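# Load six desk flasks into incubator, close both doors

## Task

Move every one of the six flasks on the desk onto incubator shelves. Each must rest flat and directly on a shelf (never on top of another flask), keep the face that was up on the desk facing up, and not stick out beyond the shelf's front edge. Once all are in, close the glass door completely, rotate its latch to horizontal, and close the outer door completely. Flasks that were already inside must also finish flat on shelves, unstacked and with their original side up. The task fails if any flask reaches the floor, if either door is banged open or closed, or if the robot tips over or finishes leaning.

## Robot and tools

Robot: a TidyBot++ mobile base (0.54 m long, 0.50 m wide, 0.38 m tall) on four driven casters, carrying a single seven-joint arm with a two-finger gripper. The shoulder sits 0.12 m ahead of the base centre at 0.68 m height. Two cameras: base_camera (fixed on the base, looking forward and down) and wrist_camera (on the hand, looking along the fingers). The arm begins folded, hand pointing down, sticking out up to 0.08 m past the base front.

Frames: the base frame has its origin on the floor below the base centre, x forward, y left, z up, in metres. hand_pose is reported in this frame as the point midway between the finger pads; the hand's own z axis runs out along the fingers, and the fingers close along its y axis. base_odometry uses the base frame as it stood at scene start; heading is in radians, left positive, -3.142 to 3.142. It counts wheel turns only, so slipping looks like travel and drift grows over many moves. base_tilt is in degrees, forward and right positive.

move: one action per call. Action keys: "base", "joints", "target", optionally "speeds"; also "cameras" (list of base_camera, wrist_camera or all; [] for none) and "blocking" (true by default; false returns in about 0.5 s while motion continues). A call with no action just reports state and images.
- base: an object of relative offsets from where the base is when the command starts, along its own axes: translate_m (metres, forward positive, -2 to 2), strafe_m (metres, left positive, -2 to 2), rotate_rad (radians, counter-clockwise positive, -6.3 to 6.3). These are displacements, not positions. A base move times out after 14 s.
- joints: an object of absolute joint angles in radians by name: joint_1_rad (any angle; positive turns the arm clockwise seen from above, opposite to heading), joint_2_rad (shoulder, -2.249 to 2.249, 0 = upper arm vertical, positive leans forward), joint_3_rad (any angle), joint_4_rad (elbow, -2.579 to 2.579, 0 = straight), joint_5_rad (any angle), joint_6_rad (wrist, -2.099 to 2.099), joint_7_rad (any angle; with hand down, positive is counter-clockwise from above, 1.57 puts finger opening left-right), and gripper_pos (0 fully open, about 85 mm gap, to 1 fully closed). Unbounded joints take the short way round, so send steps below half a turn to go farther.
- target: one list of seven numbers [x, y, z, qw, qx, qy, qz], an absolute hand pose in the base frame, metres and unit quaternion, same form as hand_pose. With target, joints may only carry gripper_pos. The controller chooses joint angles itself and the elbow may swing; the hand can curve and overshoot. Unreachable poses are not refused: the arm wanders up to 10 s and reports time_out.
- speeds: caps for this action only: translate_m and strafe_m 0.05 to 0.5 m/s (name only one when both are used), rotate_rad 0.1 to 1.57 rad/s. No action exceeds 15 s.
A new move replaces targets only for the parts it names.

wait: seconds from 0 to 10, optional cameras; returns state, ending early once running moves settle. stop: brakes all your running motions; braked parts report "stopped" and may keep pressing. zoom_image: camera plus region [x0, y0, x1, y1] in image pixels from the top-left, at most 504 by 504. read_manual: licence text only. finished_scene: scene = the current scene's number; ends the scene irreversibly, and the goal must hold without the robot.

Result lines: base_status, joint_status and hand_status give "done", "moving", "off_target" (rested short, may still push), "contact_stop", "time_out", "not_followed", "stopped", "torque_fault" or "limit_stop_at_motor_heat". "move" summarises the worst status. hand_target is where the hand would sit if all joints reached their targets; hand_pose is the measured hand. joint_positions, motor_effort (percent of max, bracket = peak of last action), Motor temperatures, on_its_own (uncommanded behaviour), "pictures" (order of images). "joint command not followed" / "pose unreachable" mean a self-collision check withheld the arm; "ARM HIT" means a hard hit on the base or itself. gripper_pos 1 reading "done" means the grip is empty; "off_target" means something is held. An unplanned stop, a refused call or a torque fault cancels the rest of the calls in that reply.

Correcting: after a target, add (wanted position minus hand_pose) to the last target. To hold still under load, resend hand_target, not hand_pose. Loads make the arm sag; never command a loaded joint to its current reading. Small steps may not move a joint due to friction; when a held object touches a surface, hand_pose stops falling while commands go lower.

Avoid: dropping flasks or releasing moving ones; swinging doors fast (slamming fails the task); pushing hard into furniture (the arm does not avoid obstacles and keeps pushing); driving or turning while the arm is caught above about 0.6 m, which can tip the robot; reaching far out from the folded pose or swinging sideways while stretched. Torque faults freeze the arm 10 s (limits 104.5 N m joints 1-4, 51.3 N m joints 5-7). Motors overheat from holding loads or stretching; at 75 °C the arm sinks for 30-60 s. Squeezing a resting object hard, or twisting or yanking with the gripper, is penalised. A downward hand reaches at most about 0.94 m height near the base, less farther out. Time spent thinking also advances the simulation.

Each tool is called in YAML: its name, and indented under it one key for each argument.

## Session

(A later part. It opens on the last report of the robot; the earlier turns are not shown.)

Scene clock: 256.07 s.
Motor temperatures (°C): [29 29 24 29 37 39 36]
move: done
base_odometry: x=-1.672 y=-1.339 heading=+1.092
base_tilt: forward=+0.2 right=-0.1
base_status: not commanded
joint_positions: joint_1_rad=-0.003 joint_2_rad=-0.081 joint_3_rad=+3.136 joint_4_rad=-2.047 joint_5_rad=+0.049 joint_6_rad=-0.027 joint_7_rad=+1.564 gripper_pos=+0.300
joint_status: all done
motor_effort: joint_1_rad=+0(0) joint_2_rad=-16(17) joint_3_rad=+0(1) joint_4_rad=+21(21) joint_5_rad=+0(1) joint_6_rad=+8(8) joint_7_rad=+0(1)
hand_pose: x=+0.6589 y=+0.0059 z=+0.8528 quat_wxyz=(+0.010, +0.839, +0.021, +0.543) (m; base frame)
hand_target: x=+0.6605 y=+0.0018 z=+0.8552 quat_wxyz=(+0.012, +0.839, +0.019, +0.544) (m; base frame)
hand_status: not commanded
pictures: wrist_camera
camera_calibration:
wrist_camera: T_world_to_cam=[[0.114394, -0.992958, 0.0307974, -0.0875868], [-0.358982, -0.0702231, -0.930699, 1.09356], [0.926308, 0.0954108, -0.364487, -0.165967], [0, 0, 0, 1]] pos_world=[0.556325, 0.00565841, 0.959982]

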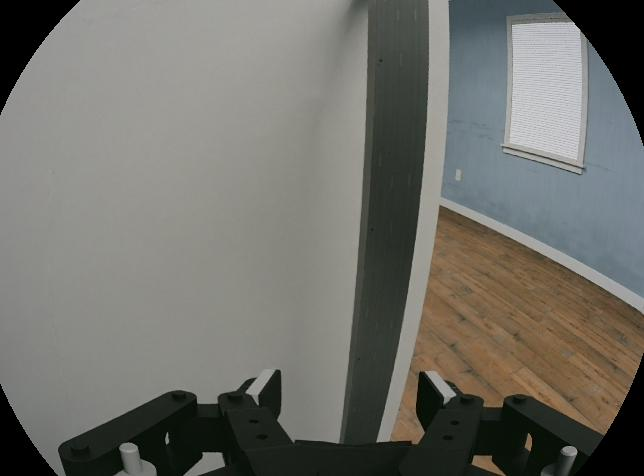

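move:
  base: {"translate_m": -0.2}
  cameras: []

move:
  base: {"rotate_rad": -1.092}
  cameras: []

move:
  base: {"translate_m": 1.01, "strafe_m": 0.57}
  cameras: ["wrist_camera"]

move:
  base: {"translate_m": 0.25, "strafe_m": 0.95, "rotate_rad": 3.141}
  cameras: ["wrist_camera"]

Scene clock: 272.73 s.
Motor temperatures (°C): [29 29 24 29 37 39 36]
move: done
base_odometry: x=-1.765 y=-1.517 heading=+1.091
base_tilt: forward=+0.2 right=-0.2
base_status: done
joint_positions: joint_1_rad=-0.003 joint_2_rad=-0.082 joint_3_rad=+3.136 joint_4_rad=-2.047 joint_5_rad=+0.049 joint_6_rad=-0.027 joint_7_rad=+1.564 gripper_pos=+0.300
joint_status: not commanded
motor_effort: joint_1_rad=+0(1) joint_2_rad=-17(19) joint_3_rad=+0(1) joint_4_rad=+21(22) joint_5_rad=+1(1) joint_6_rad=+7(8) joint_7_rad=+0(1)
hand_pose: x=+0.6588 y=+0.0059 z=+0.8533 quat_wxyz=(+0.010, +0.839, +0.021, +0.544) (m; base frame)
hand_target: x=+0.6605 y=+0.0018 z=+0.8552 quat_wxyz=(+0.012, +0.839, +0.019, +0.544) (m; base frame)
hand_status: not commanded
pictures: none
No camera images: "cameras" was empty.

Scene clock: 274.77 s.
Motor temperatures (°C): [29 29 24 29 37 39 36]
move: done
base_odometry: x=-1.765 y=-1.517 heading=+0.000
base_tilt: forward=+0.2 right=-0.1
base_status: done
joint_positions: joint_1_rad=+0.001 joint_2_rad=-0.082 joint_3_rad=+3.140 joint_4_rad=-2.047 joint_5_rad=+0.049 joint_6_rad=-0.027 joint_7_rad=+1.564 gripper_pos=+0.300
joint_status: not commanded
motor_effort: joint_1_rad=+0(3) joint_2_rad=-16(18) joint_3_rad=-1(4) joint_4_rad=+21(21) joint_5_rad=+0(1) joint_6_rad=+8(8) joint_7_rad=+0(1)
hand_pose: x=+0.6588 y=+0.0010 z=+0.8533 quat_wxyz=(+0.012, +0.839, +0.017, +0.544) (m; base frame)
hand_target: x=+0.6605 y=+0.0018 z=+0.8552 quat_wxyz=(+0.012, +0.839, +0.019, +0.544) (m; base frame)
hand_status: not commanded
pictures: none
No camera images: "cameras" was empty.

Scene clock: 278.17 s.
Motor temperatures (°C): [29 29 24 29 37 39 36]
move: done
base_odometry: x=-0.755 y=-0.947 heading=-0.001
base_tilt: forward=+0.3 right=-0.2
base_status: done
joint_positions: joint_1_rad=+0.001 joint_2_rad=-0.081 joint_3_rad=+3.140 joint_4_rad=-2.047 joint_5_rad=+0.049 joint_6_rad=-0.027 joint_7_rad=+1.564 gripper_pos=+0.300
joint_status: not commanded
motor_effort: joint_1_rad=+0(1) joint_2_rad=-17(18) joint_3_rad=+0(1) joint_4_rad=+21(22) joint_5_rad=+1(1) joint_6_rad=+8(8) joint_7_rad=+0(1)
hand_pose: x=+0.6591 y=+0.0010 z=+0.8524 quat_wxyz=(+0.012, +0.839, +0.017, +0.543) (m; base frame)
hand_target: x=+0.6605 y=+0.0018 z=+0.8552 quat_wxyz=(+0.012, +0.839, +0.019, +0.544) (m; base frame)
hand_status: not commanded
pictures: wrist_camera
camera_calibration:
wrist_camera: T_world_to_cam=[[0.105383, -0.993968, 0.0303652, -0.0862469], [-0.360217, -0.0666171, -0.930487, 1.09356], [0.926897, 0.0871196, -0.365064, -0.165676], [0, 0, 0, 1]] pos_world=[0.556572, 0.00155672, 0.95968]

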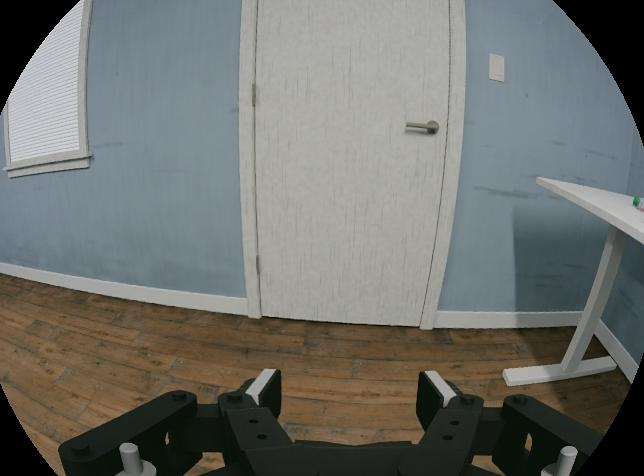

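Scene clock: 282.03 s.
Motor temperatures (°C): [29 29 24 29 37 39 36]
move: done
base_odometry: x=-0.504 y=+0.003 heading=+3.140
base_tilt: forward=+0.2 right=-0.1
base_status: done
joint_positions: joint_1_rad=+0.003 joint_2_rad=-0.081 joint_3_rad=+3.143 joint_4_rad=-2.047 joint_5_rad=+0.049 joint_6_rad=-0.027 joint_7_rad=+1.564 gripper_pos=+0.300
joint_status: not commanded
motor_effort: joint_1_rad=+0(3) joint_2_rad=-16(18) joint_3_rad=+0(4) joint_4_rad=+21(21) joint_5_rad=+1(1) joint_6_rad=+8(8) joint_7_rad=+0(1)
hand_pose: x=+0.6591 y=-0.0011 z=+0.8524 quat_wxyz=(+0.013, +0.839, +0.016, +0.543) (m; base frame)
hand_target: x=+0.6605 y=+0.0018 z=+0.8552 quat_wxyz=(+0.012, +0.839, +0.019, +0.544) (m; base frame)
hand_status: not commanded
pictures: wrist_camera
camera_calibration:
wrist_camera: T_world_to_cam=[[0.101676, -0.994359, 0.0301943, -0.085718], [-0.360475, -0.0651146, -0.930493, 1.09362], [0.927211, 0.0837248, -0.365062, -0.165778], [0, 0, 0, 1]] pos_world=[0.55665, -0.000143825, 0.959679]

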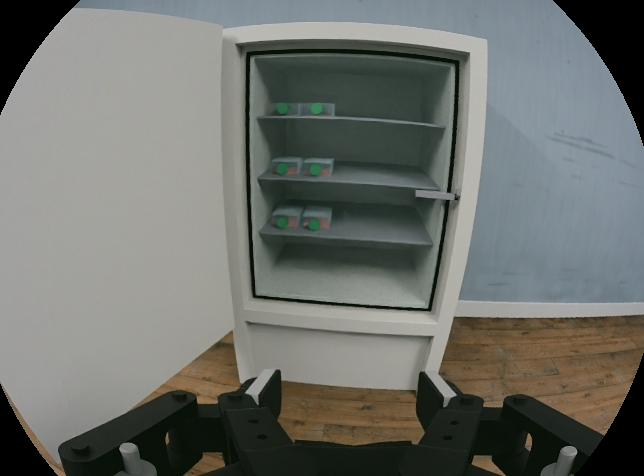

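zoom_image:
  camera: "wrist_camera"
  region: [380, 150, 500, 240]

zoom_image:
  camera: "wrist_camera"
  region: [220, 30, 490, 310]

Scaled by 4.200.

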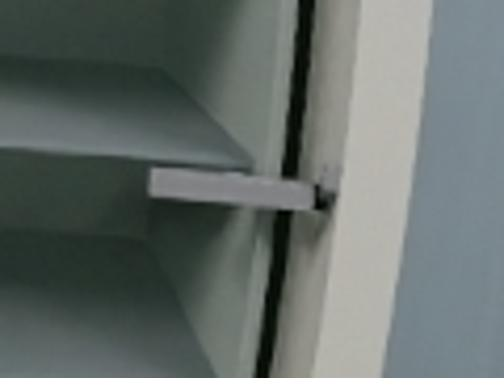

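Scaled by 1.800.

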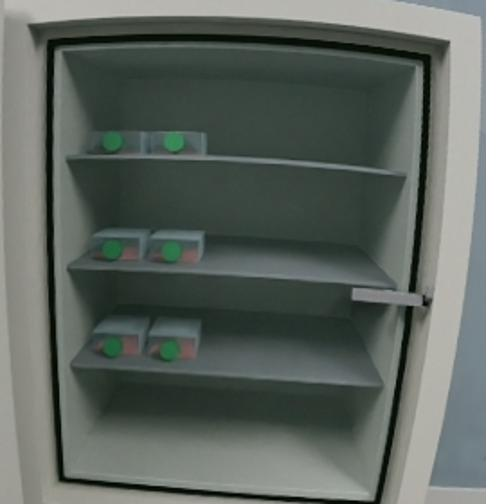

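move:
  base: {"translate_m": 0.55, "strafe_m": -0.23}
  joints: {"joint_1_rad": 0.0, "joint_2_rad": 0.42, "joint_3_rad": 3.14, "joint_4_rad": -2.405, "joint_5_rad": 0.05, "joint_6_rad": 1.27, "joint_7_rad": 1.565}
  cameras: ["wrist_camera"]

Scene clock: 297.87 s.
Motor temperatures (°C): [29 29 24 29 37 39 36]
move: done
base_odometry: x=-1.053 y=+0.234 heading=+3.141
base_tilt: forward=+0.3 right=-0.2
base_status: done
joint_positions: joint_1_rad=+0.003 joint_2_rad=+0.420 joint_3_rad=+3.143 joint_4_rad=-2.391 joint_5_rad=+0.049 joint_6_rad=+1.213 joint_7_rad=+1.564 gripper_pos=+0.300
joint_status: all done
motor_effort: joint_1_rad=+0(2) joint_2_rad=-25(28) joint_3_rad=-2(2) joint_4_rad=+11(23) joint_5_rad=+1(2) joint_6_rad=+8(10) joint_7_rad=+0(1)
hand_pose: x=+0.7034 y=+0.0134 z=+0.7603 quat_wxyz=(-0.011, +0.716, +0.018, +0.697) (m; base frame)
hand_target: x=+0.6993 y=+0.0170 z=+0.7721 quat_wxyz=(-0.014, +0.701, +0.020, +0.712) (m; base frame)
hand_status: not commanded
pictures: wrist_camera
camera_calibration:
wrist_camera: T_world_to_cam=[[0.127529, -0.991171, 0.0362689, -0.0959056], [0.0269918, -0.0330857, -0.999088, 0.803917], [0.991467, 0.128392, 0.0225341, -0.582164], [0, 0, 0, 1]] pos_world=[0.567728, 0.00628434, 0.819781]

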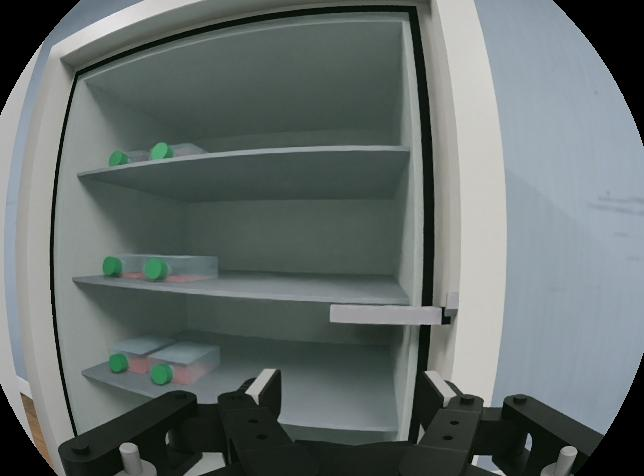

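zoom_image:
  camera: "wrist_camera"
  region: [310, 270, 480, 360]

Scaled by 2.965.

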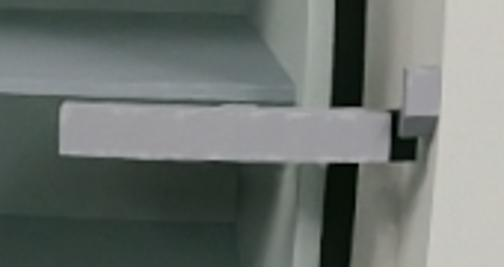

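move:
  base: {"strafe_m": -0.014, "rotate_rad": -0.03, "translate_m": 0.06}
  joints: {"joint_7_rad": 3.2, "gripper_pos": 0.3}
  cameras: ["wrist_camera"]

Scene clock: 314.73 s.
Motor temperatures (°C): [29 29 24 29 37 39 36]
move: done
base_odometry: x=-1.113 y=+0.248 heading=+3.110
base_tilt: forward=+0.3 right=-0.1
base_status: done
joint_positions: joint_1_rad=+0.002 joint_2_rad=+0.421 joint_3_rad=+3.142 joint_4_rad=-2.396 joint_5_rad=+0.049 joint_6_rad=+1.216 joint_7_rad=+3.140 gripper_pos=+0.300
joint_status: all done
motor_effort: joint_1_rad=+0(4) joint_2_rad=-25(27) joint_3_rad=-1(2) joint_4_rad=+12(13) joint_5_rad=+0(1) joint_6_rad=+8(9) joint_7_rad=+0(1)
hand_pose: x=+0.7019 y=+0.0137 z=+0.7583 quat_wxyz=(+0.485, +0.493, +0.522, +0.499) (m; base frame)
hand_target: x=+0.6993 y=+0.0170 z=+0.7721 quat_wxyz=(+0.510, +0.465, +0.526, +0.498) (m; base frame)
hand_status: not commanded
pictures: wrist_camera
camera_calibration:
wrist_camera: T_world_to_cam=[[0.113812, 0.0476136, 0.992361, -0.824913], [0.0963035, -0.994676, 0.0366798, -0.0188688], [0.988824, 0.0913932, -0.117791, -0.471864], [0, 0, 0, 1]] pos_world=[0.562292, 0.0636339, 0.763722]

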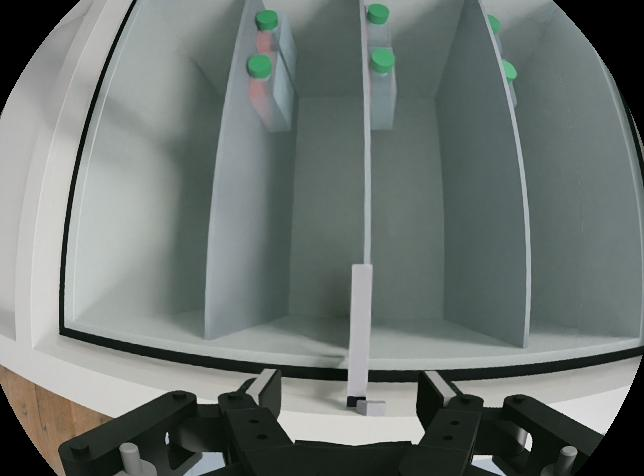

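move:
  joints: {"joint_6_rad": 1.30}
  cameras: []

move:
  base: {"translate_m": 0.085}
  speeds: {"translate_m": 0.15}
  cameras: ["wrist_camera"]

Scene clock: 337.63 s.
Motor temperatures (°C): [29 30 24 29 37 39 36]
move: done
base_odometry: x=-1.113 y=+0.248 heading=+3.110
base_tilt: forward=+0.2 right=-0.2
base_status: not commanded
joint_positions: joint_1_rad=+0.002 joint_2_rad=+0.421 joint_3_rad=+3.142 joint_4_rad=-2.396 joint_5_rad=+0.049 joint_6_rad=+1.251 joint_7_rad=+3.140 gripper_pos=+0.300
joint_status: all done
motor_effort: joint_1_rad=+0(1) joint_2_rad=-25(26) joint_3_rad=-1(2) joint_4_rad=+11(12) joint_5_rad=+0(1) joint_6_rad=+8(10) joint_7_rad=+0(0)
hand_pose: x=+0.7020 y=+0.0139 z=+0.7691 quat_wxyz=(+0.494, +0.485, +0.513, +0.508) (m; base frame)
hand_target: x=+0.6990 y=+0.0171 z=+0.7814 quat_wxyz=(+0.517, +0.458, +0.518, +0.505) (m; base frame)
hand_status: not commanded
pictures: none
No camera images: "cameras" was empty.

Scene clock: 338.90 s.
Motor temperatures (°C): [29 30 24 29 37 39 36]
move: done
base_odometry: x=-1.199 y=+0.251 heading=+3.110
base_tilt: forward=+0.3 right=-0.2
base_status: done
joint_positions: joint_1_rad=+0.002 joint_2_rad=+0.421 joint_3_rad=+3.142 joint_4_rad=-2.398 joint_5_rad=+0.049 joint_6_rad=+1.251 joint_7_rad=+3.140 gripper_pos=+0.300
joint_status: not commanded
motor_effort: joint_1_rad=+0(1) joint_2_rad=-25(26) joint_3_rad=-1(2) joint_4_rad=+12(13) joint_5_rad=+0(1) joint_6_rad=+8(9) joint_7_rad=+0(1)
hand_pose: x=+0.7016 y=+0.0139 z=+0.7684 quat_wxyz=(+0.493, +0.485, +0.513, +0.508) (m; base frame)
hand_target: x=+0.6990 y=+0.0171 z=+0.7814 quat_wxyz=(+0.517, +0.458, +0.518, +0.505) (m; base frame)
hand_status: not commanded
pictures: wrist_camera
camera_calibration:
wrist_camera: T_world_to_cam=[[0.0809942, 0.0463585, 0.995636, -0.814335], [0.0956313, -0.994671, 0.038534, -0.0199806], [0.992116, 0.092093, -0.0849959, -0.497858], [0, 0, 0, 1]] pos_world=[0.5618, 0.0637264, 0.769235]

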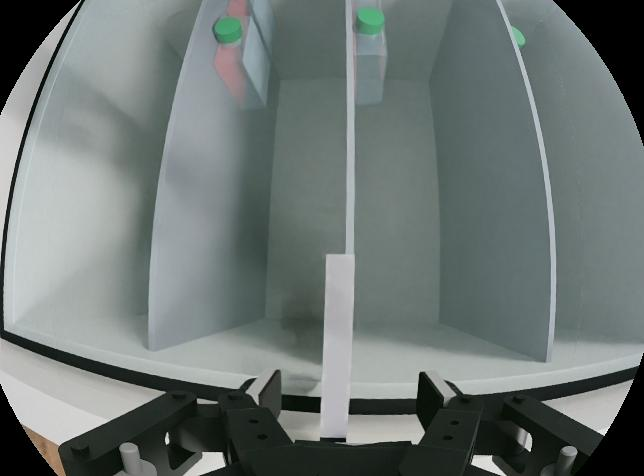

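move:
  base: {"translate_m": 0.04, "strafe_m": 0.006}
  speeds: {"translate_m": 0.1}
  joints: {"joint_2_rad": 0.437}
  cameras: ["wrist_camera"]

Scene clock: 345.10 s.
Motor temperatures (°C): [29 30 24 29 37 39 36]
move: done
base_odometry: x=-1.239 y=+0.247 heading=+3.110
base_tilt: forward=+0.3 right=-0.2
base_status: done
joint_positions: joint_1_rad=+0.002 joint_2_rad=+0.429 joint_3_rad=+3.142 joint_4_rad=-2.399 joint_5_rad=+0.049 joint_6_rad=+1.251 joint_7_rad=+3.140 gripper_pos=+0.300
joint_status: all done
motor_effort: joint_1_rad=+0(1) joint_2_rad=-25(26) joint_3_rad=+0(2) joint_4_rad=+12(13) joint_5_rad=+0(1) joint_6_rad=+9(9) joint_7_rad=+0(1)
hand_pose: x=+0.7020 y=+0.0139 z=+0.7634 quat_wxyz=(+0.491, +0.487, +0.516, +0.506) (m; base frame)
hand_target: x=+0.7006 y=+0.0171 z=+0.7715 quat_wxyz=(+0.513, +0.462, +0.522, +0.501) (m; base frame)
hand_status: not commanded
pictures: wrist_camera
camera_calibration:
wrist_camera: T_world_to_cam=[[0.0896345, 0.0463004, 0.994898, -0.814974], [0.0959634, -0.994673, 0.0376441, -0.0193867], [0.991341, 0.0920996, -0.0936002, -0.491597], [0, 0, 0, 1]] pos_world=[0.562251, 0.0637261, 0.765532]

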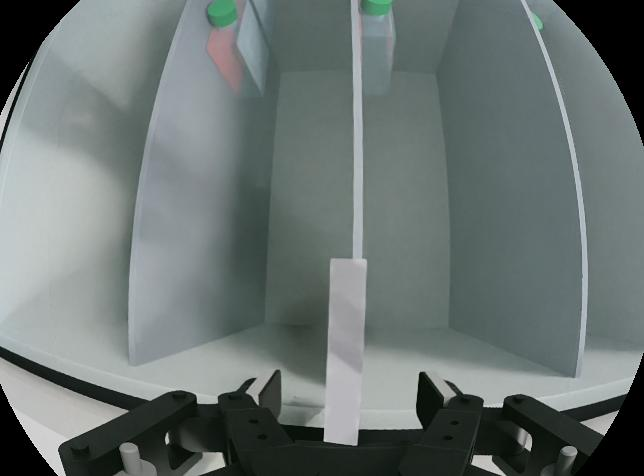

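move:
  base: {"translate_m": 0.014}
  speeds: {"translate_m": 0.1}
  cameras: []

move:
  joints: {"gripper_pos": 0.8}
  cameras: ["wrist_camera"]

Scene clock: 348.37 s.
Motor temperatures (°C): [29 30 24 29 37 39 36]
move: done
base_odometry: x=-1.253 y=+0.247 heading=+3.110
base_tilt: forward=+0.3 right=-0.1
base_status: done
joint_positions: joint_1_rad=+0.002 joint_2_rad=+0.434 joint_3_rad=+3.142 joint_4_rad=-2.400 joint_5_rad=+0.049 joint_6_rad=+1.251 joint_7_rad=+3.140 gripper_pos=+0.300
joint_status: not commanded
motor_effort: joint_1_rad=+0(2) joint_2_rad=-25(27) joint_3_rad=-1(2) joint_4_rad=+10(13) joint_5_rad=+0(1) joint_6_rad=+8(9) joint_7_rad=+0(0)
hand_pose: x=+0.7021 y=+0.0139 z=+0.7602 quat_wxyz=(+0.489, +0.489, +0.517, +0.504) (m; base frame)
hand_target: x=+0.7006 y=+0.0171 z=+0.7715 quat_wxyz=(+0.513, +0.462, +0.522, +0.501) (m; base frame)
hand_status: not commanded
pictures: none
No camera images: "cameras" was empty.

Scene clock: 349.20 s.
Motor temperatures (°C): [29 30 24 29 37 39 36]
move: done
base_odometry: x=-1.253 y=+0.247 heading=+3.110
base_tilt: forward=+0.3 right=-0.2
base_status: not commanded
joint_positions: joint_1_rad=+0.002 joint_2_rad=+0.434 joint_3_rad=+3.142 joint_4_rad=-2.400 joint_5_rad=+0.049 joint_6_rad=+1.251 joint_7_rad=+3.140 gripper_pos=+0.800
joint_status: all done
motor_effort: joint_1_rad=+0(0) joint_2_rad=-25(26) joint_3_rad=-1(2) joint_4_rad=+11(12) joint_5_rad=+0(1) joint_6_rad=+9(9) joint_7_rad=-1(1)
hand_pose: x=+0.7021 y=+0.0139 z=+0.7602 quat_wxyz=(+0.489, +0.489, +0.517, +0.504) (m; base frame)
hand_target: x=+0.7006 y=+0.0171 z=+0.7715 quat_wxyz=(+0.513, +0.462, +0.522, +0.501) (m; base frame)
hand_status: not commanded
pictures: wrist_camera
camera_calibration:
wrist_camera: T_world_to_cam=[[0.0954536, 0.0462749, 0.994358, -0.815346], [0.0961762, -0.994674, 0.0370572, -0.0189676], [0.990777, 0.0920963, -0.0993958, -0.487126], [0, 0, 0, 1]] pos_world=[0.562285, 0.063726, 0.76303]

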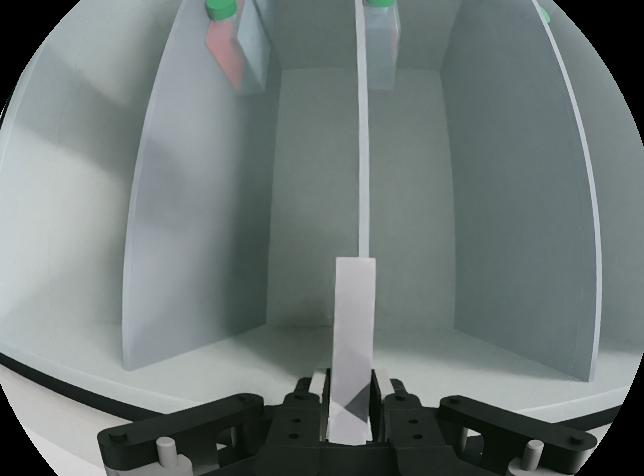

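move:
  joints: {"joint_7_rad": 2.6}
  cameras: ["wrist_camera"]

Scene clock: 351.93 s.
Motor temperatures (°C): [29 30 24 29 37 39 36]
move: done
base_odometry: x=-1.253 y=+0.247 heading=+3.110
base_tilt: forward=+0.3 right=-0.1
base_status: not commanded
joint_positions: joint_1_rad=+0.002 joint_2_rad=+0.434 joint_3_rad=+3.142 joint_4_rad=-2.400 joint_5_rad=+0.049 joint_6_rad=+1.252 joint_7_rad=+2.652 gripper_pos=+0.800
joint_status: all done
motor_effort: joint_1_rad=+1(1) joint_2_rad=-26(27) joint_3_rad=+0(2) joint_4_rad=+12(13) joint_5_rad=+0(1) joint_6_rad=+9(10) joint_7_rad=+0(2)
hand_pose: x=+0.7021 y=+0.0139 z=+0.7604 quat_wxyz=(+0.353, +0.599, +0.384, +0.608) (m; base frame)
hand_target: x=+0.7006 y=+0.0171 z=+0.7715 quat_wxyz=(+0.342, +0.595, +0.362, +0.630) (m; base frame)
hand_status: not commanded
pictures: wrist_camera
camera_calibration:
wrist_camera: T_world_to_cam=[[0.113952, -0.424731, 0.89812, -0.748809], [0.0863887, -0.896348, -0.434854, 0.345404], [0.989723, 0.12714, -0.0654485, -0.512666], [0, 0, 0, 1]] pos_world=[0.562886, 0.0567397, 0.789167]

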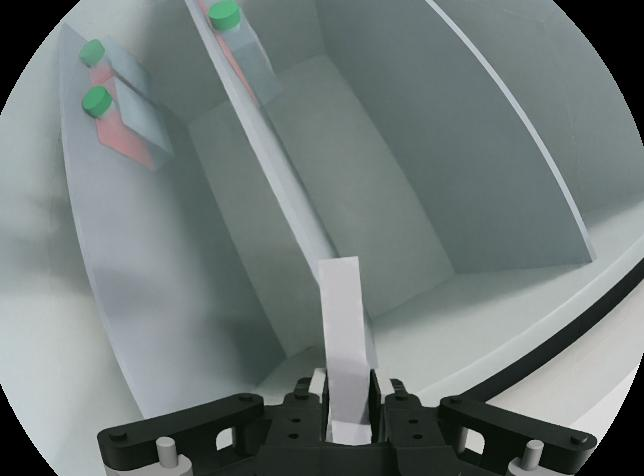

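Lever is turning. Continue.

move:
  joints: {"joint_7_rad": 2.05}
  cameras: []

move:
  joints: {"joint_7_rad": 1.505}
  cameras: ["wrist_camera"]

Scene clock: 354.27 s.
Motor temperatures (°C): [29 30 24 29 37 39 36]
move: done
base_odometry: x=-1.253 y=+0.247 heading=+3.110
base_tilt: forward=+0.3 right=-0.1
base_status: not commanded
joint_positions: joint_1_rad=+0.002 joint_2_rad=+0.434 joint_3_rad=+3.142 joint_4_rad=-2.400 joint_5_rad=+0.049 joint_6_rad=+1.252 joint_7_rad=+2.110 gripper_pos=+0.800
joint_status: all done
motor_effort: joint_1_rad=+1(2) joint_2_rad=-26(27) joint_3_rad=+0(2) joint_4_rad=+11(13) joint_5_rad=+0(1) joint_6_rad=+9(10) joint_7_rad=+0(1)
hand_pose: x=+0.7021 y=+0.0141 z=+0.7604 quat_wxyz=(+0.178, +0.680, +0.209, +0.680) (m; base frame)
hand_target: x=+0.7006 y=+0.0171 z=+0.7715 quat_wxyz=(+0.158, +0.671, +0.187, +0.700) (m; base frame)
hand_status: not commanded
pictures: none
No camera images: "cameras" was empty.

Scene clock: 355.57 s.
Motor temperatures (°C): [29 30 24 29 37 39 36]
move: done
base_odometry: x=-1.253 y=+0.247 heading=+3.110
base_tilt: forward=+0.2 right=-0.1
base_status: not commanded
joint_positions: joint_1_rad=+0.002 joint_2_rad=+0.434 joint_3_rad=+3.142 joint_4_rad=-2.400 joint_5_rad=+0.049 joint_6_rad=+1.252 joint_7_rad=+1.566 gripper_pos=+0.800
joint_status: all done
motor_effort: joint_1_rad=+1(2) joint_2_rad=-25(26) joint_3_rad=-1(2) joint_4_rad=+12(12) joint_5_rad=+0(1) joint_6_rad=+8(9) joint_7_rad=+0(1)
hand_pose: x=+0.7021 y=+0.0141 z=+0.7604 quat_wxyz=(-0.012, +0.711, +0.019, +0.703) (m; base frame)
hand_target: x=+0.7006 y=+0.0171 z=+0.7715 quat_wxyz=(-0.036, +0.697, -0.001, +0.716) (m; base frame)
hand_status: not commanded
pictures: wrist_camera
camera_calibration:
wrist_camera: T_world_to_cam=[[0.128556, -0.990983, 0.0377536, -0.0968414], [0.0428894, -0.0324781, -0.998552, 0.792571], [0.990774, 0.129989, 0.0383275, -0.592453], [0, 0, 0, 1]] pos_world=[0.565444, 0.00678544, 0.817786]

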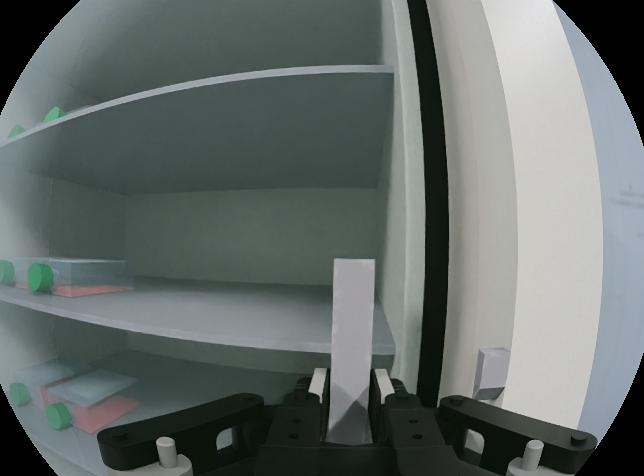

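move:
  joints: {"gripper_pos": 0.85}
  cameras: []

move:
  base: {"translate_m": -0.068, "strafe_m": 0.11, "rotate_rad": -0.15}
  speeds: {"translate_m": 0.08, "rotate_rad": 0.1}
  cameras: ["wrist_camera"]

Scene clock: 364.20 s.
Motor temperatures (°C): [29 30 24 29 37 39 36]
move: done
base_odometry: x=-1.253 y=+0.247 heading=+3.110
base_tilt: forward=+0.3 right=-0.1
base_status: not commanded
joint_positions: joint_1_rad=+0.002 joint_2_rad=+0.434 joint_3_rad=+3.142 joint_4_rad=-2.400 joint_5_rad=+0.049 joint_6_rad=+1.252 joint_7_rad=+1.564 gripper_pos=+0.838
joint_status: all done
motor_effort: joint_1_rad=+2(2) joint_2_rad=-25(25) joint_3_rad=+0(1) joint_4_rad=+11(12) joint_5_rad=+0(0) joint_6_rad=+8(9) joint_7_rad=+1(1)
hand_pose: x=+0.7021 y=+0.0141 z=+0.7605 quat_wxyz=(-0.012, +0.711, +0.018, +0.703) (m; base frame)
hand_target: x=+0.7006 y=+0.0171 z=+0.7715 quat_wxyz=(-0.036, +0.697, -0.001, +0.716) (m; base frame)
hand_status: not commanded
pictures: none
No camera images: "cameras" was empty.

Scene clock: 366.37 s.
Motor temperatures (°C): [29 30 24 29 37 39 36]
move: done
base_odometry: x=-1.189 y=+0.135 heading=+2.959
base_tilt: forward=+0.2 right=-0.2
base_status: done
joint_positions: joint_1_rad=-0.005 joint_2_rad=+0.434 joint_3_rad=+3.138 joint_4_rad=-2.401 joint_5_rad=+0.048 joint_6_rad=+1.253 joint_7_rad=+1.564 gripper_pos=+0.838
joint_status: not commanded
motor_effort: joint_1_rad=+1(7) joint_2_rad=-25(28) joint_3_rad=+0(5) joint_4_rad=+10(13) joint_5_rad=+0(5) joint_6_rad=+8(10) joint_7_rad=+0(1)
hand_pose: x=+0.7016 y=+0.0206 z=+0.7602 quat_wxyz=(-0.017, +0.711, +0.022, +0.703) (m; base frame)
hand_target: x=+0.7006 y=+0.0171 z=+0.7715 quat_wxyz=(-0.036, +0.697, -0.001, +0.716) (m; base frame)
hand_status: not commanded
pictures: wrist_camera
camera_calibration:
wrist_camera: T_world_to_cam=[[0.139805, -0.989583, 0.0343502, -0.095616], [0.0429901, -0.028592, -0.998666, 0.792514], [0.989245, 0.141095, 0.038545, -0.592181], [0, 0, 0, 1]] pos_world=[0.56511, 0.0115934, 0.817567]

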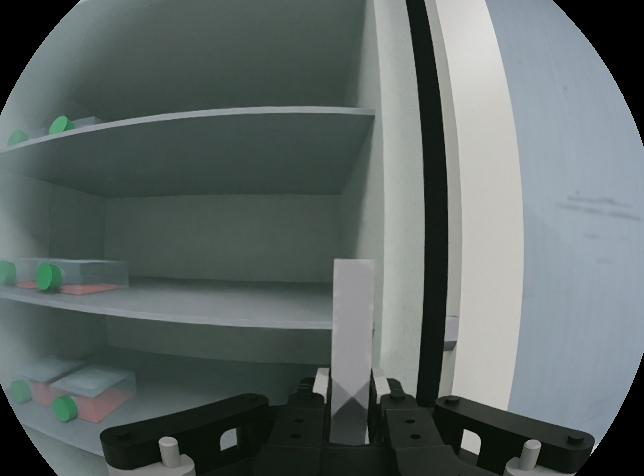

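move:
  base: {"translate_m": -0.087, "strafe_m": 0.148, "rotate_rad": -0.2}
  speeds: {"translate_m": 0.1, "rotate_rad": 0.115}
  cameras: []

move:
  base: {"translate_m": -0.087, "strafe_m": 0.148, "rotate_rad": -0.2}
  speeds: {"translate_m": 0.1, "rotate_rad": 0.115}
  cameras: ["wrist_camera"]

Scene clock: 382.10 s.
Motor temperatures (°C): [29 30 24 29 37 39 36]
move: done
base_odometry: x=-1.130 y=-0.027 heading=+2.758
base_tilt: forward=+0.3 right=-0.1
base_status: done
joint_positions: joint_1_rad=-0.013 joint_2_rad=+0.435 joint_3_rad=+3.134 joint_4_rad=-2.401 joint_5_rad=+0.049 joint_6_rad=+1.255 joint_7_rad=+1.564 gripper_pos=+0.838
joint_status: not commanded
motor_effort: joint_1_rad=+1(8) joint_2_rad=-25(27) joint_3_rad=+0(5) joint_4_rad=+11(13) joint_5_rad=-1(6) joint_6_rad=+8(10) joint_7_rad=+0(0)
hand_pose: x=+0.7012 y=+0.0269 z=+0.7602 quat_wxyz=(-0.021, +0.711, +0.025, +0.703) (m; base frame)
hand_target: x=+0.7006 y=+0.0171 z=+0.7715 quat_wxyz=(-0.036, +0.697, -0.001, +0.716) (m; base frame)
hand_status: not commanded
pictures: none
No camera images: "cameras" was empty.

Scene clock: 384.43 s.
Motor temperatures (°C): [29 30 24 29 37 39 36]
move: done
base_odometry: x=-1.104 y=-0.197 heading=+2.558
base_tilt: forward=+0.3 right=-0.2
base_status: done
joint_positions: joint_1_rad=-0.017 joint_2_rad=+0.435 joint_3_rad=+3.130 joint_4_rad=-2.402 joint_5_rad=+0.049 joint_6_rad=+1.256 joint_7_rad=+1.564 gripper_pos=+0.838
joint_status: not commanded
motor_effort: joint_1_rad=+2(8) joint_2_rad=-25(26) joint_3_rad=+0(7) joint_4_rad=+11(13) joint_5_rad=-1(7) joint_6_rad=+8(9) joint_7_rad=+0(1)
hand_pose: x=+0.7007 y=+0.0310 z=+0.7602 quat_wxyz=(-0.025, +0.710, +0.027, +0.703) (m; base frame)
hand_target: x=+0.7006 y=+0.0171 z=+0.7715 quat_wxyz=(-0.036, +0.697, -0.001, +0.716) (m; base frame)
hand_status: not commanded
pictures: wrist_camera
camera_calibration:
wrist_camera: T_world_to_cam=[[0.157813, -0.986973, 0.031301, -0.0956868], [0.0442194, -0.024603, -0.998719, 0.79192], [0.986478, 0.158995, 0.0397607, -0.592242], [0, 0, 0, 1]] pos_world=[0.564316, 0.0192069, 0.817449]

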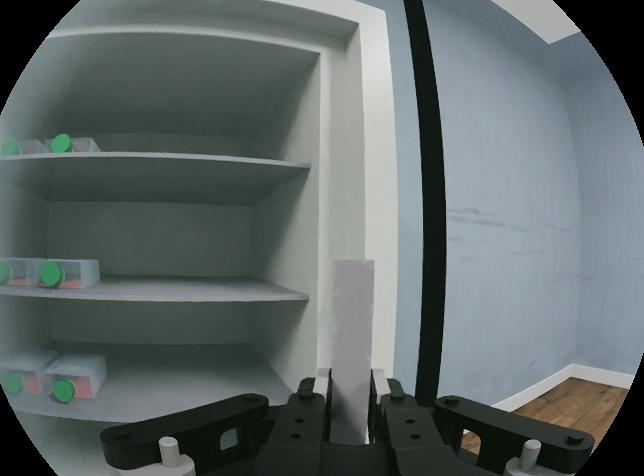

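move:
  joints: {"gripper_pos": 0.4}
  cameras: []

move:
  base: {"translate_m": -0.2}
  speeds: {"translate_m": 0.3}
  joints: {"gripper_pos": 0.4}
  cameras: ["wrist_camera"]

Scene clock: 402.37 s.
Motor temperatures (°C): [29 30 24 29 37 39 36]
move: done
base_odometry: x=-1.104 y=-0.197 heading=+2.558
base_tilt: forward=+0.2 right=-0.1
base_status: not commanded
joint_positions: joint_1_rad=-0.009 joint_2_rad=+0.435 joint_3_rad=+3.131 joint_4_rad=-2.402 joint_5_rad=+0.049 joint_6_rad=+1.256 joint_7_rad=+1.564 gripper_pos=+0.400
joint_status: all done
motor_effort: joint_1_rad=+0(4) joint_2_rad=-25(26) joint_3_rad=-1(2) joint_4_rad=+12(12) joint_5_rad=+0(3) joint_6_rad=+9(9) joint_7_rad=+0(1)
hand_pose: x=+0.7010 y=+0.0262 z=+0.7602 quat_wxyz=(-0.021, +0.710, +0.024, +0.703) (m; base frame)
hand_target: x=+0.7006 y=+0.0171 z=+0.7715 quat_wxyz=(-0.036, +0.697, -0.001, +0.716) (m; base frame)
hand_status: not commanded
pictures: none
No camera images: "cameras" was empty.

Scene clock: 403.93 s.
Motor temperatures (°C): [29 30 24 29 37 39 36]
move: done
base_odometry: x=-0.938 y=-0.307 heading=+2.558
base_tilt: forward=+0.3 right=-0.1
base_status: done
joint_positions: joint_1_rad=-0.009 joint_2_rad=+0.436 joint_3_rad=+3.131 joint_4_rad=-2.403 joint_5_rad=+0.049 joint_6_rad=+1.256 joint_7_rad=+1.564 gripper_pos=+0.400
joint_status: all done
motor_effort: joint_1_rad=+0(1) joint_2_rad=-25(27) joint_3_rad=-1(2) joint_4_rad=+11(13) joint_5_rad=+1(1) joint_6_rad=+8(9) joint_7_rad=+0(1)
hand_pose: x=+0.7010 y=+0.0262 z=+0.7594 quat_wxyz=(-0.021, +0.711, +0.024, +0.702) (m; base frame)
hand_target: x=+0.7006 y=+0.0171 z=+0.7715 quat_wxyz=(-0.036, +0.697, -0.001, +0.716) (m; base frame)
hand_status: not commanded
pictures: wrist_camera
camera_calibration:
wrist_camera: T_world_to_cam=[[0.149741, -0.988223, 0.0315044, -0.0948562], [0.0425626, -0.0253913, -0.998771, 0.792213], [0.987809, 0.150898, 0.0382592, -0.591291], [0, 0, 0, 1]] pos_world=[0.564568, 0.0156011, 0.81685]

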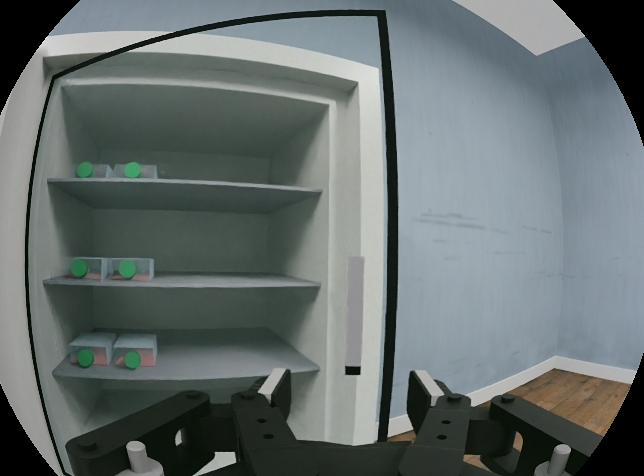

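move:
  base: {"translate_m": 0.233, "strafe_m": -0.694, "rotate_rad": 0.584}
  joints: {"gripper_pos": 0.95}
  cameras: ["wrist_camera"]

Scene clock: 410.23 s.
Motor temperatures (°C): [29 30 24 29 37 39 36]
move: done
base_odometry: x=-0.749 y=+0.400 heading=-3.141
base_tilt: forward=+0.3 right=-0.1
base_status: done
joint_positions: joint_1_rad=-0.003 joint_2_rad=+0.436 joint_3_rad=+3.132 joint_4_rad=-2.403 joint_5_rad=+0.049 joint_6_rad=+1.256 joint_7_rad=+1.564 gripper_pos=+0.950
joint_status: all done
motor_effort: joint_1_rad=+0(5) joint_2_rad=-25(26) joint_3_rad=-1(3) joint_4_rad=+11(12) joint_5_rad=+0(2) joint_6_rad=+9(9) joint_7_rad=+0(1)
hand_pose: x=+0.7011 y=+0.0222 z=+0.7593 quat_wxyz=(-0.019, +0.711, +0.022, +0.703) (m; base frame)
hand_target: x=+0.7006 y=+0.0171 z=+0.7715 quat_wxyz=(-0.036, +0.697, -0.001, +0.716) (m; base frame)
hand_status: not commanded
pictures: wrist_camera
camera_calibration:
wrist_camera: T_world_to_cam=[[0.142836, -0.989238, 0.0317141, -0.0941927], [0.0423144, -0.0259099, -0.998768, 0.792277], [0.988841, 0.144002, 0.0381582, -0.591296], [0, 0, 0, 1]] pos_world=[0.564627, 0.0124964, 0.816851]

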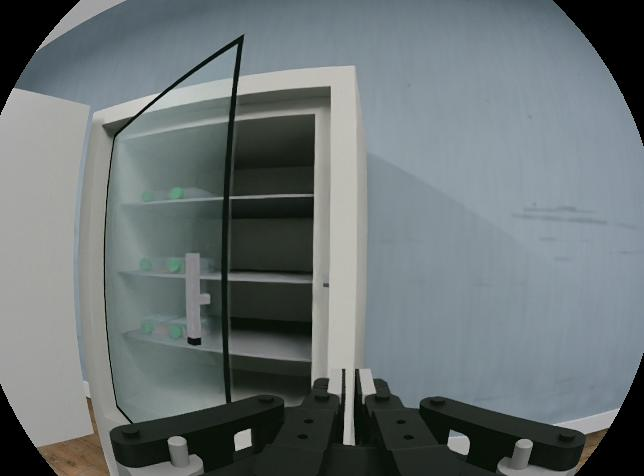

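move:
  base: {"translate_m": 0.31}
  speeds: {"translate_m": 0.3}
  cameras: ["wrist_camera"]

Scene clock: 414.30 s.
Motor temperatures (°C): [29 30 24 29 37 39 36]
move: done
base_odometry: x=-1.059 y=+0.400 heading=-3.142
base_tilt: forward=+0.2 right=-0.1
base_status: done
joint_positions: joint_1_rad=-0.003 joint_2_rad=+0.437 joint_3_rad=+3.132 joint_4_rad=-2.403 joint_5_rad=+0.049 joint_6_rad=+1.256 joint_7_rad=+1.564 gripper_pos=+0.950
joint_status: not commanded
motor_effort: joint_1_rad=+0(1) joint_2_rad=-25(27) joint_3_rad=+0(2) joint_4_rad=+11(13) joint_5_rad=+0(1) joint_6_rad=+9(9) joint_7_rad=+0(1)
hand_pose: x=+0.7011 y=+0.0222 z=+0.7591 quat_wxyz=(-0.019, +0.711, +0.022, +0.702) (m; base frame)
hand_target: x=+0.7006 y=+0.0171 z=+0.7715 quat_wxyz=(-0.036, +0.697, -0.001, +0.716) (m; base frame)
hand_status: not commanded
pictures: wrist_camera
camera_calibration:
wrist_camera: T_world_to_cam=[[0.142851, -0.989238, 0.0316435, -0.0941343], [0.0419096, -0.025897, -0.998786, 0.79222], [0.988856, 0.144004, 0.0377591, -0.590967], [0, 0, 0, 1]] pos_world=[0.564627, 0.0124964, 0.816551]

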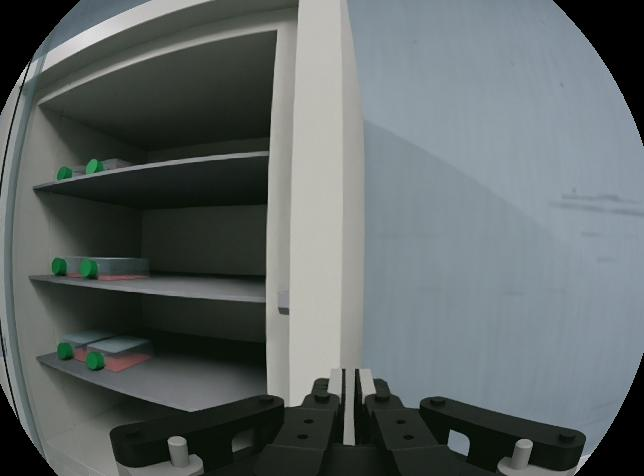

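move:
  base: {"strafe_m": 0.44}
  speeds: {"strafe_m": 0.14}
  cameras: ["wrist_camera"]

move:
  base: {"strafe_m": 0.15}
  speeds: {"strafe_m": 0.06}
  cameras: ["wrist_camera"]

Scene clock: 421.03 s.
Motor temperatures (°C): [29 30 24 29 37 39 36]
move: done
base_odometry: x=-1.059 y=-0.039 heading=+3.141
base_tilt: forward=+0.2 right=+0.0
base_status: done
joint_positions: joint_1_rad=+0.232 joint_2_rad=+0.437 joint_3_rad=+3.319 joint_4_rad=-2.431 joint_5_rad=-0.137 joint_6_rad=+1.261 joint_7_rad=+1.559 gripper_pos=+0.951
joint_status: not commanded
motor_effort: joint_1_rad=-43(46) joint_2_rad=-22(26) joint_3_rad=-34(37) joint_4_rad=+17(21) joint_5_rad=+35(38) joint_6_rad=+9(11) joint_7_rad=+1(2)
hand_pose: x=+0.6355 y=-0.2507 z=+0.7537 quat_wxyz=(+0.190, +0.693, -0.177, +0.673) (m; base frame)
hand_target: x=+0.7006 y=+0.0171 z=+0.7715 quat_wxyz=(-0.036, +0.697, -0.001, +0.716) (m; base frame)
hand_status: not commanded
pictures: wrist_camera
camera_calibration:
wrist_camera: T_world_to_cam=[[-0.424919, -0.903782, 0.0512021, 0.0129598], [0.00192997, -0.0574668, -0.998346, 0.799714], [0.905229, -0.424117, 0.026163, -0.567211], [0, 0, 0, 1]] pos_world=[0.517419, -0.182894, 0.812568]

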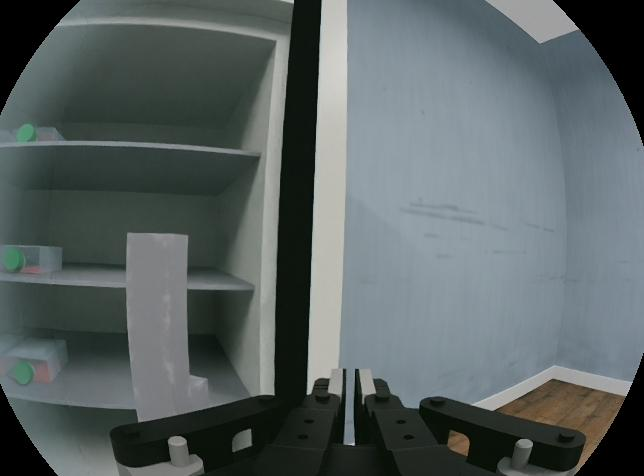

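Scene clock: 426.40 s.
Motor temperatures (°C): [29 30 25 29 38 39 36]
move: time_out
base_odometry: x=-1.059 y=-0.187 heading=+3.138
base_tilt: forward=+0.2 right=+0.0
base_status: strafe_m time_out (by the wheels' count: +0.148 of +0.150)
joint_positions: joint_1_rad=+0.320 joint_2_rad=+0.436 joint_3_rad=+3.389 joint_4_rad=-2.446 joint_5_rad=-0.228 joint_6_rad=+1.261 joint_7_rad=+1.559 gripper_pos=+0.951
joint_status: not commanded
motor_effort: joint_1_rad=-59(63) joint_2_rad=-20(24) joint_3_rad=-46(50) joint_4_rad=+18(21) joint_5_rad=+48(52) joint_6_rad=+10(11) joint_7_rad=+1(1)
hand_pose: x=+0.5710 y=-0.3422 z=+0.7536 quat_wxyz=(+0.271, +0.667, -0.257, +0.645) (m; base frame)
hand_target: x=+0.7006 y=+0.0171 z=+0.7715 quat_wxyz=(-0.036, +0.697, -0.001, +0.716) (m; base frame)
hand_status: not commanded
pictures: wrist_camera
camera_calibration:
wrist_camera: T_world_to_cam=[[-0.627176, -0.776878, 0.0557793, 0.0583854], [-0.0148894, -0.0596432, -0.998109, 0.803202], [0.778735, -0.62682, 0.0258396, -0.544453], [0, 0, 0, 1]] pos_world=[0.472561, -0.24801, 0.812495]

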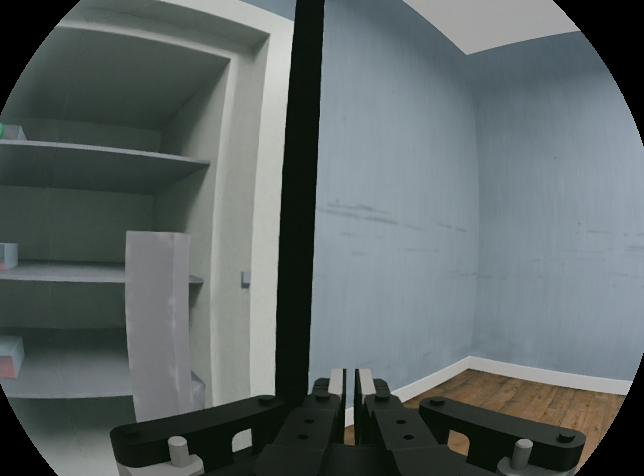

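move:
  base: {"strafe_m": -0.25}
  speeds: {"strafe_m": 0.1}
  cameras: ["wrist_camera"]

Scene clock: 436.90 s.
Motor temperatures (°C): [29 30 25 29 38 39 36]
move: done
base_odometry: x=-1.058 y=+0.064 heading=+3.138
base_tilt: forward=+0.3 right=-0.1
base_status: done
joint_positions: joint_1_rad=+0.098 joint_2_rad=+0.434 joint_3_rad=+3.222 joint_4_rad=-2.430 joint_5_rad=-0.108 joint_6_rad=+1.265 joint_7_rad=+1.559 gripper_pos=+0.951
joint_status: not commanded
motor_effort: joint_1_rad=-18(57) joint_2_rad=-23(23) joint_3_rad=-14(45) joint_4_rad=+13(20) joint_5_rad=+15(47) joint_6_rad=+8(10) joint_7_rad=+0(1)
hand_pose: x=+0.6793 y=-0.1250 z=+0.7533 quat_wxyz=(+0.093, +0.709, -0.101, +0.692) (m; base frame)
hand_target: x=+0.7006 y=+0.0171 z=+0.7715 quat_wxyz=(-0.036, +0.697, -0.001, +0.716) (m; base frame)
hand_status: not commanded
pictures: wrist_camera
camera_calibration:
wrist_camera: T_world_to_cam=[[-0.187459, -0.982095, 0.0186876, -0.00139486], [0.0224534, -0.0233042, -0.999476, 0.797648], [0.982016, -0.186941, 0.02642, -0.576128], [0, 0, 0, 1]] pos_world=[0.547595, -0.0904834, 0.812478]

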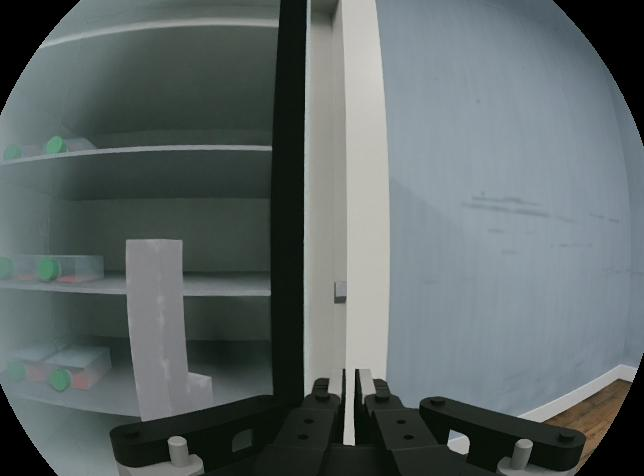

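move:
  base: {"strafe_m": -0.11, "translate_m": -0.04}
  speeds: {"strafe_m": 0.1}
  cameras: ["wrist_camera"]

Scene clock: 452.73 s.
Motor temperatures (°C): [29 30 25 29 38 39 36]
move: done
base_odometry: x=-1.018 y=+0.174 heading=+3.138
base_tilt: forward=+0.2 right=-0.1
base_status: done
joint_positions: joint_1_rad=+0.010 joint_2_rad=+0.434 joint_3_rad=+3.155 joint_4_rad=-2.423 joint_5_rad=-0.024 joint_6_rad=+1.265 joint_7_rad=+1.559 gripper_pos=+0.950
joint_status: not commanded
motor_effort: joint_1_rad=+0(17) joint_2_rad=-25(25) joint_3_rad=+0(15) joint_4_rad=+10(15) joint_5_rad=+1(15) joint_6_rad=+8(9) joint_7_rad=+0(1)
hand_pose: x=+0.6953 y=-0.0184 z=+0.7554 quat_wxyz=(+0.011, +0.714, -0.021, +0.700) (m; base frame)
hand_target: x=+0.7006 y=+0.0171 z=+0.7715 quat_wxyz=(-0.036, +0.697, -0.001, +0.716) (m; base frame)
hand_status: not commanded
pictures: wrist_camera
camera_calibration:
wrist_camera: T_world_to_cam=[[0.0399485, -0.9991, 0.0142262, -0.0487268], [0.0316879, -0.0129636, -0.999414, 0.795567], [0.998699, 0.0403759, 0.0311415, -0.583041], [0, 0, 0, 1]] pos_world=[0.55902, -0.0148287, 0.813951]

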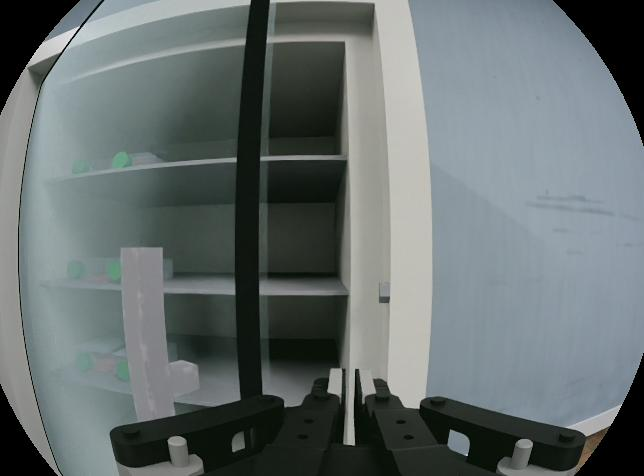

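move:
  base: {"strafe_m": 0.13, "translate_m": -0.09}
  speeds: {"strafe_m": 0.12}
  cameras: ["wrist_camera"]

Scene clock: 463.27 s.
Motor temperatures (°C): [29 30 25 28 38 39 36]
move: done
base_odometry: x=-0.928 y=+0.044 heading=+3.138
base_tilt: forward=+0.2 right=-0.2
base_status: done
joint_positions: joint_1_rad=+0.062 joint_2_rad=+0.432 joint_3_rad=+3.183 joint_4_rad=-2.427 joint_5_rad=-0.024 joint_6_rad=+1.267 joint_7_rad=+1.559 gripper_pos=+0.950
joint_status: not commanded
motor_effort: joint_1_rad=-12(15) joint_2_rad=-23(26) joint_3_rad=-10(12) joint_4_rad=+15(17) joint_5_rad=+10(13) joint_6_rad=+8(9) joint_7_rad=+0(1)
hand_pose: x=+0.6912 y=-0.0614 z=+0.7559 quat_wxyz=(+0.042, +0.713, -0.044, +0.699) (m; base frame)
hand_target: x=+0.7006 y=+0.0171 z=+0.7715 quat_wxyz=(-0.036, +0.697, -0.001, +0.716) (m; base frame)
hand_status: not commanded
pictures: wrist_camera
camera_calibration:
wrist_camera: T_world_to_cam=[[-0.0366714, -0.998993, 0.0258615, -0.0474578], [0.030226, -0.0269759, -0.999179, 0.795594], [0.99887, -0.0358596, 0.0311848, -0.582019], [0, 0, 0, 1]] pos_world=[0.555573, -0.0468191, 0.814319]

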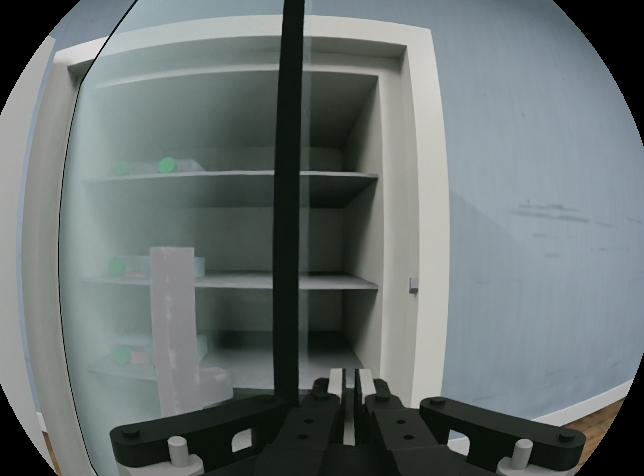

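move:
  base: {"strafe_m": 0.14, "translate_m": -0.06}
  speeds: {"strafe_m": 0.12}
  cameras: []

move:
  base: {"strafe_m": 0.15, "translate_m": -0.02}
  speeds: {"strafe_m": 0.1}
  cameras: ["wrist_camera"]

Scene clock: 467.17 s.
Motor temperatures (°C): [29 30 25 28 38 39 36]
move: done
base_odometry: x=-0.869 y=-0.096 heading=+3.138
base_tilt: forward=+0.2 right=-0.2
base_status: done
joint_positions: joint_1_rad=+0.125 joint_2_rad=+0.418 joint_3_rad=+3.233 joint_4_rad=-2.449 joint_5_rad=-0.025 joint_6_rad=+1.268 joint_7_rad=+1.559 gripper_pos=+0.950
joint_status: not commanded
motor_effort: joint_1_rad=-24(27) joint_2_rad=-17(23) joint_3_rad=-19(22) joint_4_rad=+19(21) joint_5_rad=+19(22) joint_6_rad=+6(9) joint_7_rad=+1(1)
hand_pose: x=+0.6741 y=-0.1208 z=+0.7556 quat_wxyz=(+0.088, +0.712, -0.077, +0.693) (m; base frame)
hand_target: x=+0.7006 y=+0.0171 z=+0.7715 quat_wxyz=(-0.036, +0.697, -0.001, +0.716) (m; base frame)
hand_status: not commanded
pictures: none
No camera images: "cameras" was empty.

Scene clock: 469.27 s.
Motor temperatures (°C): [29 30 25 29 38 39 36]
move: done
base_odometry: x=-0.849 y=-0.246 heading=+3.137
base_tilt: forward=+0.2 right=-0.1
base_status: done
joint_positions: joint_1_rad=+0.182 joint_2_rad=+0.398 joint_3_rad=+3.281 joint_4_rad=-2.484 joint_5_rad=-0.091 joint_6_rad=+1.271 joint_7_rad=+1.559 gripper_pos=+0.951
joint_status: not commanded
motor_effort: joint_1_rad=-34(37) joint_2_rad=-12(18) joint_3_rad=-29(30) joint_4_rad=+25(27) joint_5_rad=+29(32) joint_6_rad=+5(7) joint_7_rad=+0(1)
hand_pose: x=+0.6406 y=-0.1903 z=+0.7551 quat_wxyz=(+0.144, +0.706, -0.136, +0.680) (m; base frame)
hand_target: x=+0.7006 y=+0.0171 z=+0.7715 quat_wxyz=(-0.036, +0.697, -0.001, +0.716) (m; base frame)
hand_status: not commanded
pictures: wrist_camera
camera_calibration:
wrist_camera: T_world_to_cam=[[-0.307608, -0.950498, 0.0439441, -0.00883934], [0.0007522, -0.0464262, -0.998921, 0.807936], [0.951513, -0.307244, 0.0149961, -0.545149], [0, 0, 0, 1]] pos_world=[0.51539, -0.138386, 0.815628]

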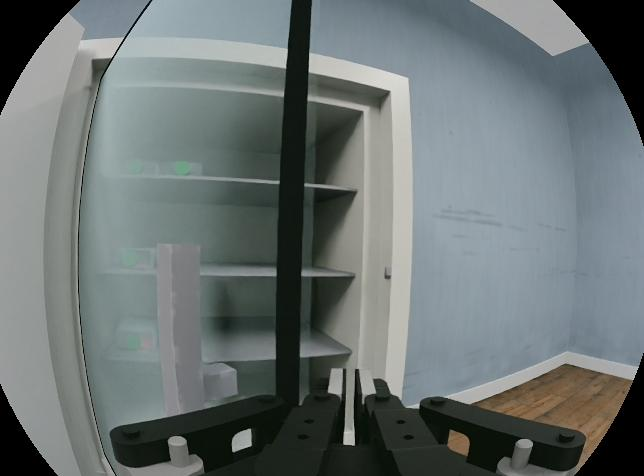

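move:
  base: {"translate_m": -0.07}
  speeds: {"translate_m": 0.06}
  cameras: ["wrist_camera"]

Scene clock: 475.17 s.
Motor temperatures (°C): [29 30 25 29 38 39 36]
move: done
base_odometry: x=-0.779 y=-0.247 heading=+3.137
base_tilt: forward=+0.3 right=-0.1
base_status: done
joint_positions: joint_1_rad=+0.054 joint_2_rad=+0.407 joint_3_rad=+3.187 joint_4_rad=-2.472 joint_5_rad=-0.063 joint_6_rad=+1.274 joint_7_rad=+1.559 gripper_pos=+0.950
joint_status: not commanded
motor_effort: joint_1_rad=-9(33) joint_2_rad=-17(21) joint_3_rad=-7(27) joint_4_rad=+20(24) joint_5_rad=+8(29) joint_6_rad=+6(9) joint_7_rad=+0(1)
hand_pose: x=+0.6741 y=-0.0695 z=+0.7543 quat_wxyz=(+0.051, +0.716, -0.060, +0.694) (m; base frame)
hand_target: x=+0.7006 y=+0.0171 z=+0.7715 quat_wxyz=(-0.036, +0.697, -0.001, +0.716) (m; base frame)
hand_status: not commanded
pictures: wrist_camera
camera_calibration:
wrist_camera: T_world_to_cam=[[-0.0708444, -0.997364, 0.015675, -0.0252884], [0.0176784, -0.0169674, -0.9997, 0.803812], [0.997331, -0.070546, 0.0188339, -0.557256], [0, 0, 0, 1]] pos_world=[0.539767, -0.0508953, 0.814462]

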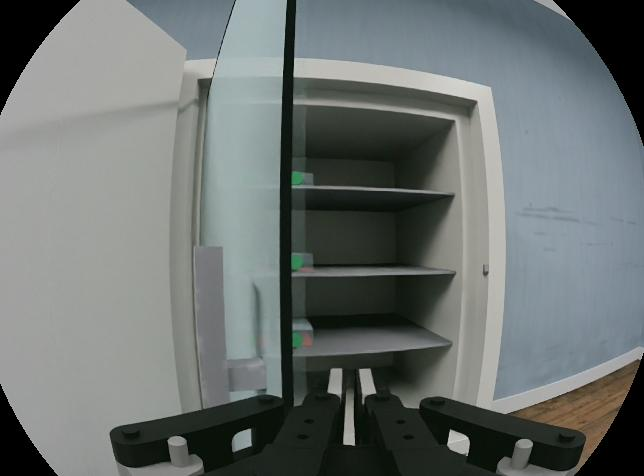

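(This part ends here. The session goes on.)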